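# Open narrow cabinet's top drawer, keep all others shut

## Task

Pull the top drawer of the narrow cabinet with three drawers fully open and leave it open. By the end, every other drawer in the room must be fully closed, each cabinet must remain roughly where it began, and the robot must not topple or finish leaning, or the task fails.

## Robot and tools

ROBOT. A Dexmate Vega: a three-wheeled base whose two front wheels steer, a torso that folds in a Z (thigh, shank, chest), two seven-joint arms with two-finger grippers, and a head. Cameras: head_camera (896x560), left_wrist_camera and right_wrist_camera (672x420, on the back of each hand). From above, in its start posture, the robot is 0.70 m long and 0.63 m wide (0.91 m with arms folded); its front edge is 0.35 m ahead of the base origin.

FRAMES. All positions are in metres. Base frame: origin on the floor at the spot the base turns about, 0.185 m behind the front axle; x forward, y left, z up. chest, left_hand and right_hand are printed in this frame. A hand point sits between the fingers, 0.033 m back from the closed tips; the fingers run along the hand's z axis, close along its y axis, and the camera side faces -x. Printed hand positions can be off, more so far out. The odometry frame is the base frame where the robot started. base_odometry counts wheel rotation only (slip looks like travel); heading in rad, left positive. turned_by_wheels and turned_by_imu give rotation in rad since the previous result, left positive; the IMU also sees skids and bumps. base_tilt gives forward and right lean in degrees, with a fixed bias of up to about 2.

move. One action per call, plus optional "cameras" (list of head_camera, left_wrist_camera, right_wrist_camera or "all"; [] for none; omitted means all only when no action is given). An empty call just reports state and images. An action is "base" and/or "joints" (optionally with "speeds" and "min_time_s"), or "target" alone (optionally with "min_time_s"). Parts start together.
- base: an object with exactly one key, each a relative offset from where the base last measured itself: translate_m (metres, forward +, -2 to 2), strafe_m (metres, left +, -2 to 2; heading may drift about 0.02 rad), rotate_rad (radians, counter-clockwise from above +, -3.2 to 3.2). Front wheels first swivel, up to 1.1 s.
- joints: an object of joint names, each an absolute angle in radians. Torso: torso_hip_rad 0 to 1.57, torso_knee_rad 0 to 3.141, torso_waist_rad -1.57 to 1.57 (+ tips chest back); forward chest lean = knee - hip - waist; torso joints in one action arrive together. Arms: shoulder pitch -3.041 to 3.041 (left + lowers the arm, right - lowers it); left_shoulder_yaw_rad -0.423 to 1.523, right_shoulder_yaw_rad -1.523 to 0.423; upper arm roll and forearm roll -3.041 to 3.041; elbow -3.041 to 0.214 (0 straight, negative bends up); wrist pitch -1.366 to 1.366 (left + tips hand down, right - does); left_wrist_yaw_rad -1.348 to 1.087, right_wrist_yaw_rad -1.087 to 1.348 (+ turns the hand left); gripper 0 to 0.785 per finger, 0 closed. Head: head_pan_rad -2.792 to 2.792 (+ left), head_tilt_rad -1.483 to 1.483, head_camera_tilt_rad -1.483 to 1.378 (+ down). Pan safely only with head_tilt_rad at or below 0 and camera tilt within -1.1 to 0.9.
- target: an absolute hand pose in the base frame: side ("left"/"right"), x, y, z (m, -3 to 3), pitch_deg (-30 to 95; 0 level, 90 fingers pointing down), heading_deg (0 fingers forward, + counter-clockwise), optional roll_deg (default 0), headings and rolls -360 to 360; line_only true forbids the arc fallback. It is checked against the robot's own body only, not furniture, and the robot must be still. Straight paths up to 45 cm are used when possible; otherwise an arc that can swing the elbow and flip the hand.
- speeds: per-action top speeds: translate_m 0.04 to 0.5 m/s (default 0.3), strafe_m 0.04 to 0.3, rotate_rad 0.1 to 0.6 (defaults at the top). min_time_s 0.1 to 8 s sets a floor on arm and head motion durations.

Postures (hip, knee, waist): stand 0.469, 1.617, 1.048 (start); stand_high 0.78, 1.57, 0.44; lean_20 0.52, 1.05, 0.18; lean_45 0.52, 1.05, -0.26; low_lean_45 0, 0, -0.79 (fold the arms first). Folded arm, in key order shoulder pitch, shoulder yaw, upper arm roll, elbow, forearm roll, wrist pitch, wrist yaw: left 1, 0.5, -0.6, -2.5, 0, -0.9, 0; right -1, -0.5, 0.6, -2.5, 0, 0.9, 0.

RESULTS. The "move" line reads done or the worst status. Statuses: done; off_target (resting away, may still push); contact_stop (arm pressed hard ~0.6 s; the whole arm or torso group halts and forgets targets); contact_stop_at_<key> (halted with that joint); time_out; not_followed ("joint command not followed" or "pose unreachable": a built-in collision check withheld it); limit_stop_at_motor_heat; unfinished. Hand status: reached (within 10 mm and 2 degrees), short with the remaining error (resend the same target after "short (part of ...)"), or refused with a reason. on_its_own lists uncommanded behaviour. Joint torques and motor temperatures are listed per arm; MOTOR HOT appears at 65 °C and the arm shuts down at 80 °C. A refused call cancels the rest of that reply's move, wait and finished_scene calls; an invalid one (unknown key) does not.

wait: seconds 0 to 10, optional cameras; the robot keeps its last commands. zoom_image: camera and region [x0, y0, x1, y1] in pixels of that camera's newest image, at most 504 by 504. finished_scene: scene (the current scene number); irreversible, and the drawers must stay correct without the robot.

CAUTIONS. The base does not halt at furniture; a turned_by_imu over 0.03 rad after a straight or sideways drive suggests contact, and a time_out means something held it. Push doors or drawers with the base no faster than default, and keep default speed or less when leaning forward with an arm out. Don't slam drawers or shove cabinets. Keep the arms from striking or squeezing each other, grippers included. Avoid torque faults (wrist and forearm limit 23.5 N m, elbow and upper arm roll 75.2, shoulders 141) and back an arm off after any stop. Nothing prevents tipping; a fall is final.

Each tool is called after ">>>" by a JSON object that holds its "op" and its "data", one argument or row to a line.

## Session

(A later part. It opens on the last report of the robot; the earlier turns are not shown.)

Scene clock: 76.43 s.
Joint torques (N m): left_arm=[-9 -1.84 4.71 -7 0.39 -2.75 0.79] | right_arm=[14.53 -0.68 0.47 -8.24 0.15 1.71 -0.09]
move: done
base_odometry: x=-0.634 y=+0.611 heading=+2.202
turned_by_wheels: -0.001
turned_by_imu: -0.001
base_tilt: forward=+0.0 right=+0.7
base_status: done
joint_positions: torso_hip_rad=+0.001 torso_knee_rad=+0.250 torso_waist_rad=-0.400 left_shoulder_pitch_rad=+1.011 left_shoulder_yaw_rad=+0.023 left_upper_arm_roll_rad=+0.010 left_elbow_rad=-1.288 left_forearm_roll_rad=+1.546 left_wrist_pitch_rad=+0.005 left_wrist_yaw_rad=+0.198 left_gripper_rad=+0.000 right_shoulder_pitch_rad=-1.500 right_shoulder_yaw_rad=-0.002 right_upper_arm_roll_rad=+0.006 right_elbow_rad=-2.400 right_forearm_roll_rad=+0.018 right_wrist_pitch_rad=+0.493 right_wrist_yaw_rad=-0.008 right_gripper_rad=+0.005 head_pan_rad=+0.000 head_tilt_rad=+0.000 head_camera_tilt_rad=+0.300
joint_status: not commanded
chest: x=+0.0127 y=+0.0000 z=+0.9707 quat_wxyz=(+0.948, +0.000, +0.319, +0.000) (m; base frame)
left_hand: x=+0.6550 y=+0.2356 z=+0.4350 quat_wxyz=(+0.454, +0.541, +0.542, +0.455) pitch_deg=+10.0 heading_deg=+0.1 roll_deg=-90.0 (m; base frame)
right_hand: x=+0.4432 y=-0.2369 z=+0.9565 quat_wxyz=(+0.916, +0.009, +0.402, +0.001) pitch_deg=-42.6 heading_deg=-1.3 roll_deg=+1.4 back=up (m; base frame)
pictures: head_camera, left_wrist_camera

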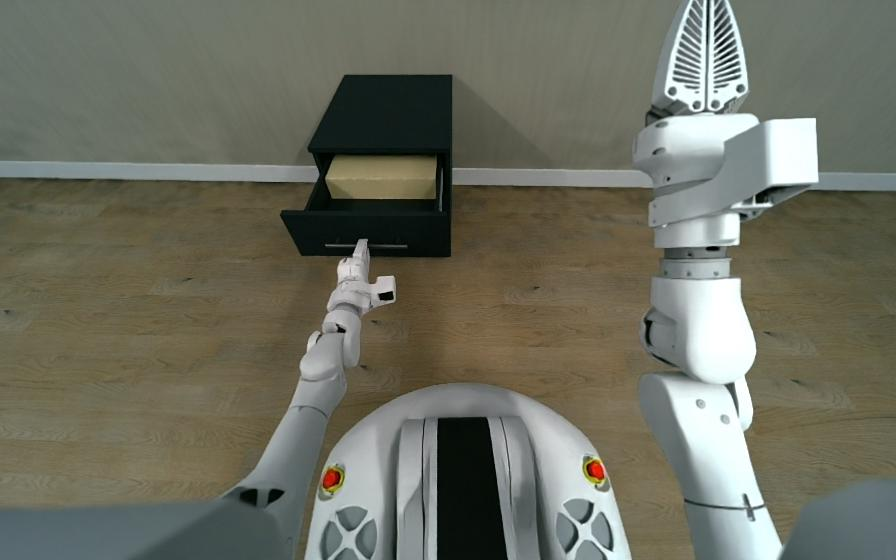

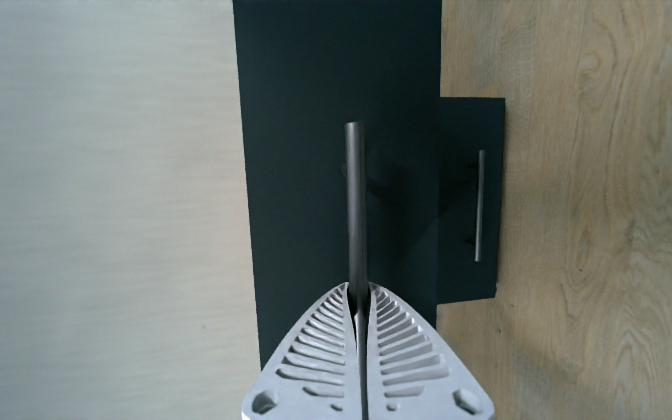

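>>> {"op": "move", "data": {
  "base": {"translate_m": -0.1},
  "speeds": {"translate_m": 0.05},
  "cameras": ["left_wrist_camera", "head_camera"]
}}

>>> {"op": "zoom_image", "data": {
  "camera": "head_camera",
  "region": [270, 60, 470, 280]
}}

Scene clock: 79.27 s.
Joint torques (N m): left_arm=[-10.57 -2.31 4.23 -5.69 0.34 -2.03 0.8] | right_arm=[13.67 -1.32 0.19 -7.08 0 2.13 -0.2]
move: done
base_odometry: x=-0.575 y=+0.530 heading=+2.201
turned_by_wheels: -0.001
turned_by_imu: -0.001
base_tilt: forward=+0.0 right=+0.8
base_status: done
joint_positions: torso_hip_rad=+0.001 torso_knee_rad=+0.250 torso_waist_rad=-0.400 left_shoulder_pitch_rad=+1.011 left_shoulder_yaw_rad=+0.023 left_upper_arm_roll_rad=+0.010 left_elbow_rad=-1.288 left_forearm_roll_rad=+1.546 left_wrist_pitch_rad=+0.004 left_wrist_yaw_rad=+0.198 left_gripper_rad=+0.000 right_shoulder_pitch_rad=-1.500 right_shoulder_yaw_rad=-0.002 right_upper_arm_roll_rad=+0.006 right_elbow_rad=-2.400 right_forearm_roll_rad=+0.018 right_wrist_pitch_rad=+0.493 right_wrist_yaw_rad=-0.008 right_gripper_rad=+0.005 head_pan_rad=+0.000 head_tilt_rad=+0.000 head_camera_tilt_rad=+0.300
joint_status: not commanded
chest: x=+0.0127 y=+0.0000 z=+0.9707 quat_wxyz=(+0.948, +0.000, +0.319, +0.000) (m; base frame)
left_hand: x=+0.6550 y=+0.2355 z=+0.4350 quat_wxyz=(+0.454, +0.542, +0.542, +0.455) pitch_deg=+10.0 heading_deg=+0.1 roll_deg=-90.0 (m; base frame)
right_hand: x=+0.4432 y=-0.2369 z=+0.9564 quat_wxyz=(+0.916, +0.009, +0.402, +0.001) pitch_deg=-42.6 heading_deg=-1.3 roll_deg=+1.4 back=up (m; base frame)
pictures: head_camera, left_wrist_camera

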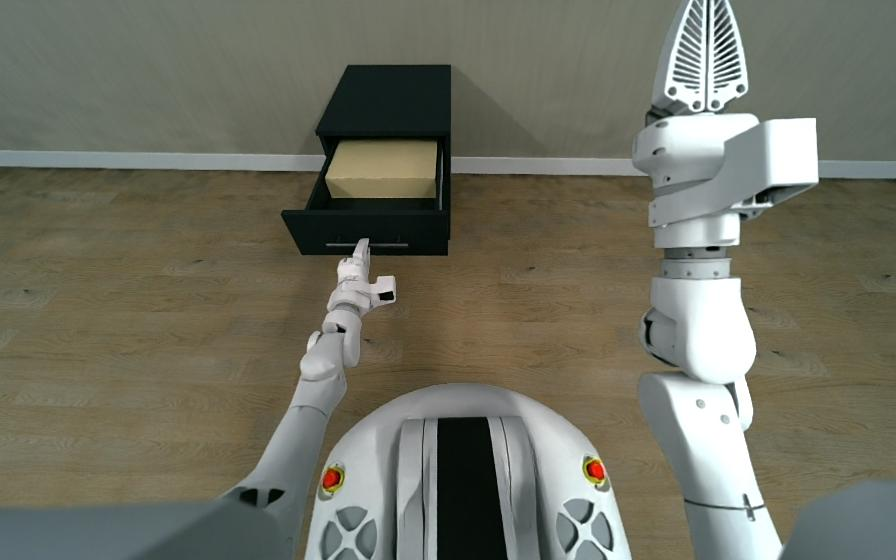

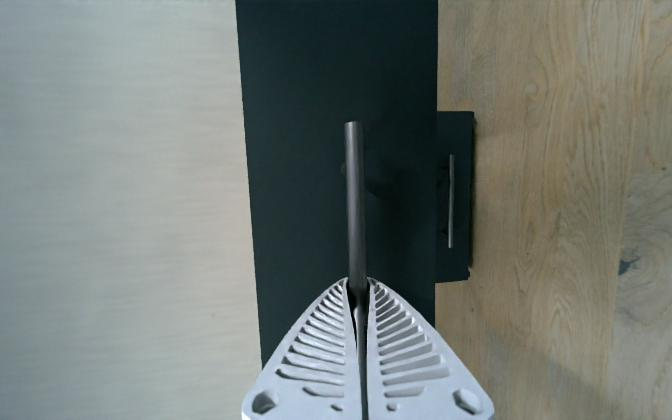

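Scaled by 2.291 from the camera's 896x560 image, which has a finer 960x600 frame.

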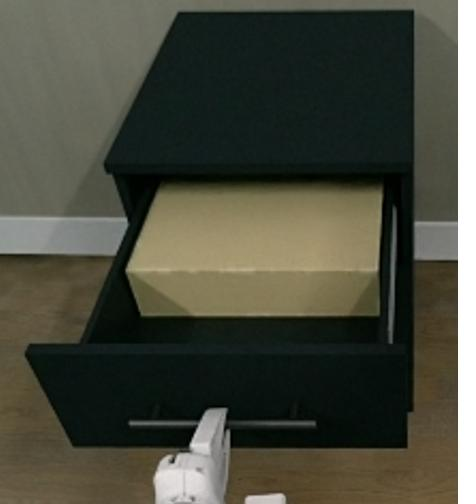

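>>> {"op": "move", "data": {
  "base": {"translate_m": -0.06},
  "speeds": {"translate_m": 0.04},
  "cameras": ["left_wrist_camera", "head_camera"]
}}

>>> {"op": "zoom_image", "data": {
  "camera": "head_camera",
  "region": [270, 60, 470, 280]
}}

Scene clock: 81.70 s.
Joint torques (N m): left_arm=[-9.45 -2.06 1.81 -7.2 0.19 -0.25 0.7] | right_arm=[13.74 -1.51 0.26 -8.62 0.12 1.9 -0.08]
move: done
base_odometry: x=-0.540 y=+0.482 heading=+2.200
turned_by_wheels: -0.001
turned_by_imu: -0.001
base_tilt: forward=+0.0 right=+0.8
base_status: done
joint_positions: torso_hip_rad=+0.001 torso_knee_rad=+0.250 torso_waist_rad=-0.400 left_shoulder_pitch_rad=+1.011 left_shoulder_yaw_rad=+0.023 left_upper_arm_roll_rad=+0.010 left_elbow_rad=-1.288 left_forearm_roll_rad=+1.546 left_wrist_pitch_rad=+0.004 left_wrist_yaw_rad=+0.198 left_gripper_rad=+0.000 right_shoulder_pitch_rad=-1.500 right_shoulder_yaw_rad=-0.002 right_upper_arm_roll_rad=+0.006 right_elbow_rad=-2.400 right_forearm_roll_rad=+0.018 right_wrist_pitch_rad=+0.493 right_wrist_yaw_rad=-0.008 right_gripper_rad=+0.005 head_pan_rad=+0.000 head_tilt_rad=+0.000 head_camera_tilt_rad=+0.300
joint_status: not commanded
chest: x=+0.0127 y=+0.0000 z=+0.9707 quat_wxyz=(+0.948, +0.000, +0.319, +0.000) (m; base frame)
left_hand: x=+0.6550 y=+0.2352 z=+0.4350 quat_wxyz=(+0.454, +0.542, +0.542, +0.455) pitch_deg=+10.0 heading_deg=+0.0 roll_deg=-90.0 (m; base frame)
right_hand: x=+0.4432 y=-0.2369 z=+0.9565 quat_wxyz=(+0.916, +0.009, +0.402, +0.001) pitch_deg=-42.6 heading_deg=-1.3 roll_deg=+1.4 back=up (m; base frame)
pictures: head_camera, left_wrist_camera

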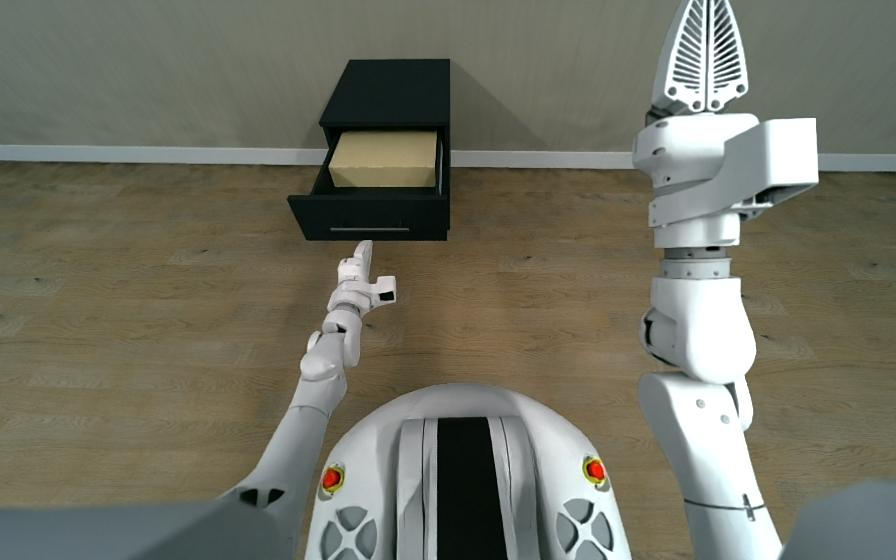

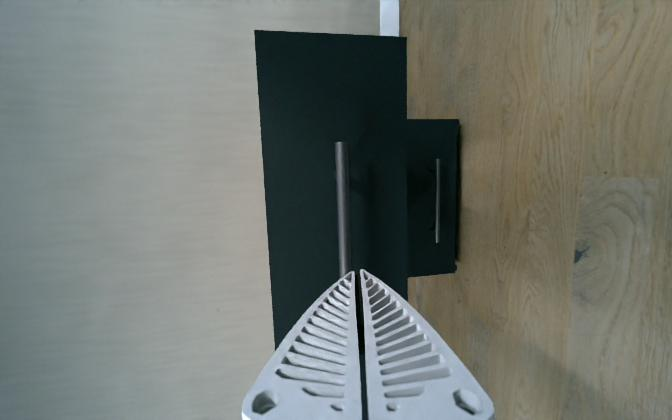

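Scaled by 2.291 from the camera's 896x560 image, which has a finer 960x600 frame.

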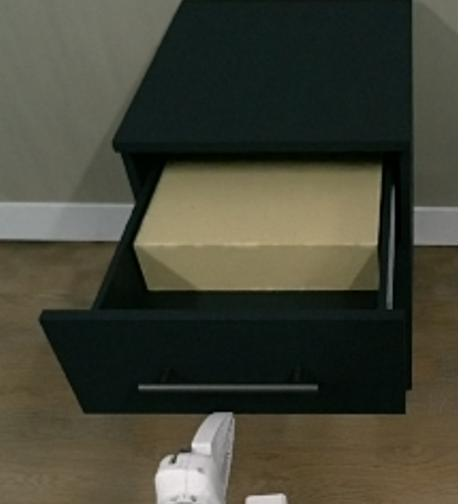

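>>> {"op": "move", "data": {
  "joints": {"left_gripper_rad": 0.4}
}}

>>> {"op": "move", "data": {
  "base": {"translate_m": 0.065},
  "speeds": {"translate_m": 0.06},
  "cameras": ["left_wrist_camera", "head_camera"]
}}

>>> {"op": "zoom_image", "data": {
  "camera": "head_camera",
  "region": [270, 60, 470, 280]
}}

Scene clock: 83.53 s.
Joint torques (N m): left_arm=[-10.44 -2.13 2.25 -5.23 0.09 -0.34 0.69] | right_arm=[13.15 -1.94 0.75 -7.94 0.12 1.79 -0.11]
move: done
base_odometry: x=-0.540 y=+0.482 heading=+2.200
turned_by_wheels: +0.000
turned_by_imu: +0.000
base_tilt: forward=+0.1 right=+0.7
base_status: not commanded
joint_positions: torso_hip_rad=+0.001 torso_knee_rad=+0.250 torso_waist_rad=-0.400 left_shoulder_pitch_rad=+1.011 left_shoulder_yaw_rad=+0.023 left_upper_arm_roll_rad=+0.010 left_elbow_rad=-1.288 left_forearm_roll_rad=+1.546 left_wrist_pitch_rad=+0.004 left_wrist_yaw_rad=+0.198 left_gripper_rad=+0.400 right_shoulder_pitch_rad=-1.500 right_shoulder_yaw_rad=-0.002 right_upper_arm_roll_rad=+0.006 right_elbow_rad=-2.400 right_forearm_roll_rad=+0.018 right_wrist_pitch_rad=+0.493 right_wrist_yaw_rad=-0.008 right_gripper_rad=+0.005 head_pan_rad=+0.000 head_tilt_rad=+0.000 head_camera_tilt_rad=+0.300
joint_status: all done
chest: x=+0.0127 y=+0.0000 z=+0.9707 quat_wxyz=(+0.948, +0.000, +0.319, +0.000) (m; base frame)
left_hand: x=+0.6550 y=+0.2352 z=+0.4350 quat_wxyz=(+0.454, +0.542, +0.542, +0.455) pitch_deg=+10.0 heading_deg=+0.0 roll_deg=-90.0 (m; base frame)
right_hand: x=+0.4432 y=-0.2369 z=+0.9565 quat_wxyz=(+0.916, +0.009, +0.402, +0.001) pitch_deg=-42.6 heading_deg=-1.3 roll_deg=+1.4 back=up (m; base frame)
pictures: none

Scene clock: 85.30 s.
Joint torques (N m): left_arm=[-10.1 -1.79 1.8 -5.81 0.18 -0.04 0.49] | right_arm=[13.28 -0.91 0.21 -7.75 0.17 1.51 -0.11]
move: done
base_odometry: x=-0.578 y=+0.534 heading=+2.200
turned_by_wheels: +0.000
turned_by_imu: +0.000
base_tilt: forward=+0.1 right=+0.7
base_status: done
joint_positions: torso_hip_rad=+0.001 torso_knee_rad=+0.250 torso_waist_rad=-0.400 left_shoulder_pitch_rad=+1.011 left_shoulder_yaw_rad=+0.023 left_upper_arm_roll_rad=+0.010 left_elbow_rad=-1.288 left_forearm_roll_rad=+1.546 left_wrist_pitch_rad=+0.004 left_wrist_yaw_rad=+0.198 left_gripper_rad=+0.400 right_shoulder_pitch_rad=-1.500 right_shoulder_yaw_rad=-0.002 right_upper_arm_roll_rad=+0.006 right_elbow_rad=-2.400 right_forearm_roll_rad=+0.018 right_wrist_pitch_rad=+0.493 right_wrist_yaw_rad=-0.008 right_gripper_rad=+0.005 head_pan_rad=+0.000 head_tilt_rad=+0.000 head_camera_tilt_rad=+0.300
joint_status: not commanded
chest: x=+0.0127 y=+0.0000 z=+0.9707 quat_wxyz=(+0.948, +0.000, +0.319, +0.000) (m; base frame)
left_hand: x=+0.6550 y=+0.2352 z=+0.4350 quat_wxyz=(+0.454, +0.542, +0.542, +0.455) pitch_deg=+10.0 heading_deg=+0.0 roll_deg=-90.0 (m; base frame)
right_hand: x=+0.4432 y=-0.2369 z=+0.9565 quat_wxyz=(+0.916, +0.009, +0.402, +0.001) pitch_deg=-42.6 heading_deg=-1.3 roll_deg=+1.4 back=up (m; base frame)
pictures: head_camera, left_wrist_camera

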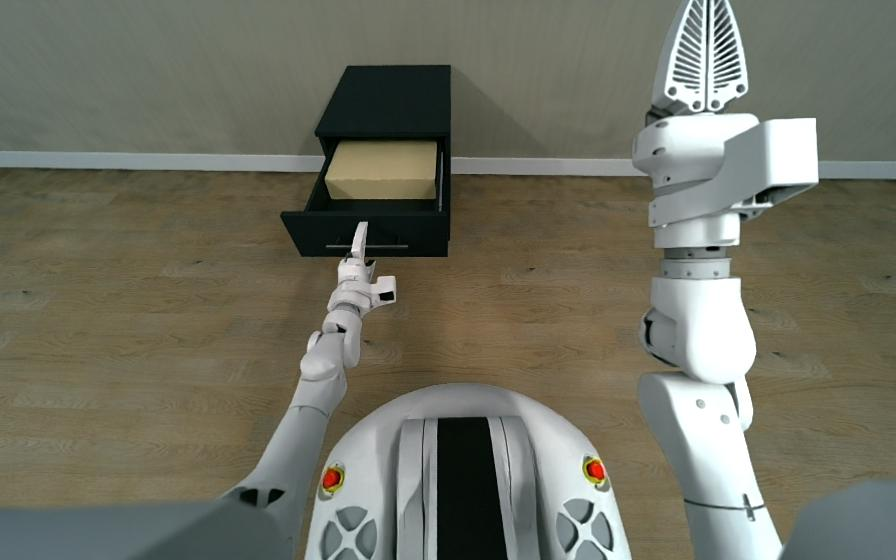

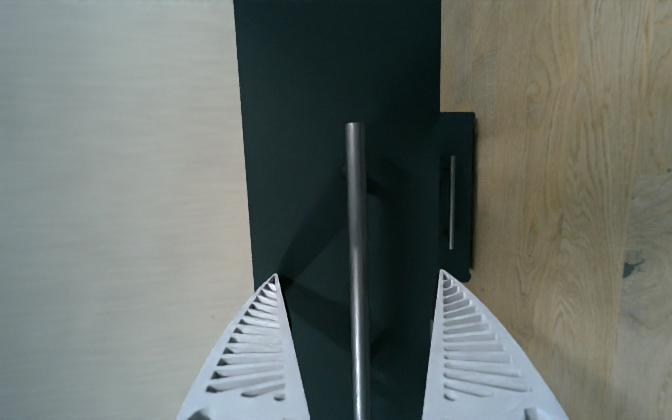

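Scaled by 2.291 from the camera's 896x560 image, which has a finer 960x600 frame.

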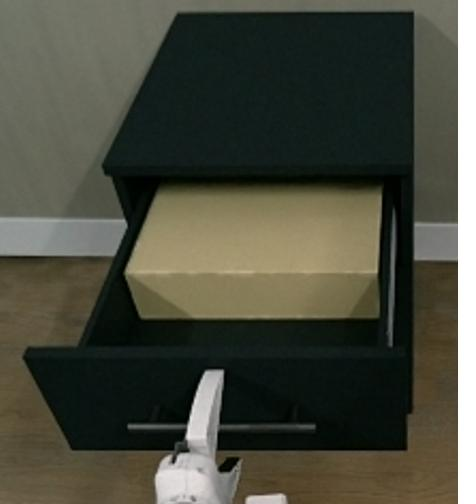

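>>> {"op": "move", "data": {
  "joints": {"left_gripper_rad": 0.0}
}}

>>> {"op": "move", "data": {
  "base": {"translate_m": -0.03},
  "speeds": {"translate_m": 0.04},
  "cameras": ["left_wrist_camera", "head_camera"]
}}

>>> {"op": "zoom_image", "data": {
  "camera": "head_camera",
  "region": [270, 60, 470, 280]
}}

Scene clock: 86.50 s.
Joint torques (N m): left_arm=[-10.84 -0.82 1.4 -6.65 0.25 0.15 0.95] | right_arm=[12.89 -0.74 0.71 -7.79 0.1 1.34 0.04]
move: done
base_odometry: x=-0.578 y=+0.534 heading=+2.200
turned_by_wheels: +0.000
turned_by_imu: +0.000
base_tilt: forward=+0.1 right=+0.8
base_status: not commanded
joint_positions: torso_hip_rad=+0.001 torso_knee_rad=+0.250 torso_waist_rad=-0.400 left_shoulder_pitch_rad=+1.011 left_shoulder_yaw_rad=+0.023 left_upper_arm_roll_rad=+0.010 left_elbow_rad=-1.288 left_forearm_roll_rad=+1.546 left_wrist_pitch_rad=+0.004 left_wrist_yaw_rad=+0.197 left_gripper_rad=+0.000 right_shoulder_pitch_rad=-1.500 right_shoulder_yaw_rad=-0.002 right_upper_arm_roll_rad=+0.006 right_elbow_rad=-2.400 right_forearm_roll_rad=+0.018 right_wrist_pitch_rad=+0.493 right_wrist_yaw_rad=-0.008 right_gripper_rad=+0.005 head_pan_rad=+0.000 head_tilt_rad=+0.000 head_camera_tilt_rad=+0.300
joint_status: all done
chest: x=+0.0127 y=+0.0000 z=+0.9707 quat_wxyz=(+0.948, +0.000, +0.319, +0.000) (m; base frame)
left_hand: x=+0.6550 y=+0.2352 z=+0.4349 quat_wxyz=(+0.454, +0.542, +0.542, +0.455) pitch_deg=+10.0 heading_deg=+0.0 roll_deg=-90.0 (m; base frame)
right_hand: x=+0.4432 y=-0.2369 z=+0.9565 quat_wxyz=(+0.916, +0.009, +0.402, +0.001) pitch_deg=-42.6 heading_deg=-1.3 roll_deg=+1.4 back=up (m; base frame)
pictures: none

Scene clock: 87.93 s.
Joint torques (N m): left_arm=[-9.5 0.34 0.51 -6.38 0.17 0.18 0.41] | right_arm=[12.52 -0.55 0.39 -7.55 0.2 2.16 -0.09]
move: done
base_odometry: x=-0.560 y=+0.510 heading=+2.199
turned_by_wheels: -0.001
turned_by_imu: -0.001
base_tilt: forward=+0.0 right=+0.8
base_status: done
joint_positions: torso_hip_rad=+0.001 torso_knee_rad=+0.250 torso_waist_rad=-0.400 left_shoulder_pitch_rad=+1.011 left_shoulder_yaw_rad=+0.023 left_upper_arm_roll_rad=+0.010 left_elbow_rad=-1.288 left_forearm_roll_rad=+1.546 left_wrist_pitch_rad=+0.004 left_wrist_yaw_rad=+0.198 left_gripper_rad=+0.000 right_shoulder_pitch_rad=-1.500 right_shoulder_yaw_rad=-0.002 right_upper_arm_roll_rad=+0.006 right_elbow_rad=-2.400 right_forearm_roll_rad=+0.018 right_wrist_pitch_rad=+0.493 right_wrist_yaw_rad=-0.008 right_gripper_rad=+0.005 head_pan_rad=+0.000 head_tilt_rad=+0.000 head_camera_tilt_rad=+0.300
joint_status: not commanded
chest: x=+0.0127 y=+0.0000 z=+0.9707 quat_wxyz=(+0.948, +0.000, +0.319, +0.000) (m; base frame)
left_hand: x=+0.6550 y=+0.2352 z=+0.4350 quat_wxyz=(+0.454, +0.542, +0.542, +0.455) pitch_deg=+10.0 heading_deg=+0.0 roll_deg=-90.0 (m; base frame)
right_hand: x=+0.4432 y=-0.2369 z=+0.9565 quat_wxyz=(+0.916, +0.009, +0.402, +0.001) pitch_deg=-42.6 heading_deg=-1.3 roll_deg=+1.4 back=up (m; base frame)
pictures: head_camera, left_wrist_camera

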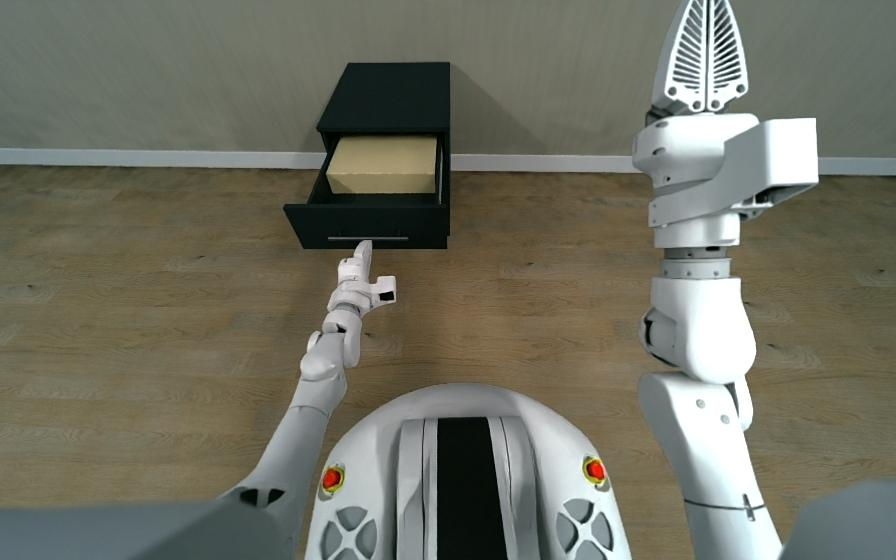

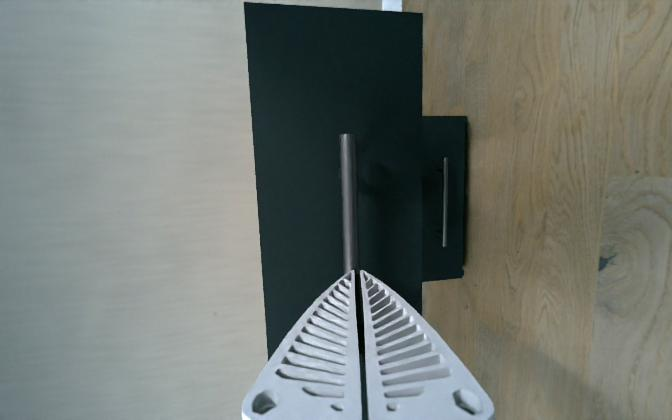

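Scaled by 2.291 from the camera's 896x560 image, which has a finer 960x600 frame.

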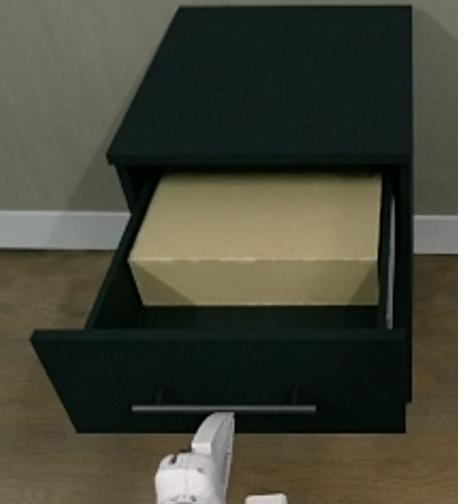

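>>> {"op": "finished_scene", "data": {
  "scene": 1
}}

The scene is finished: the task was done.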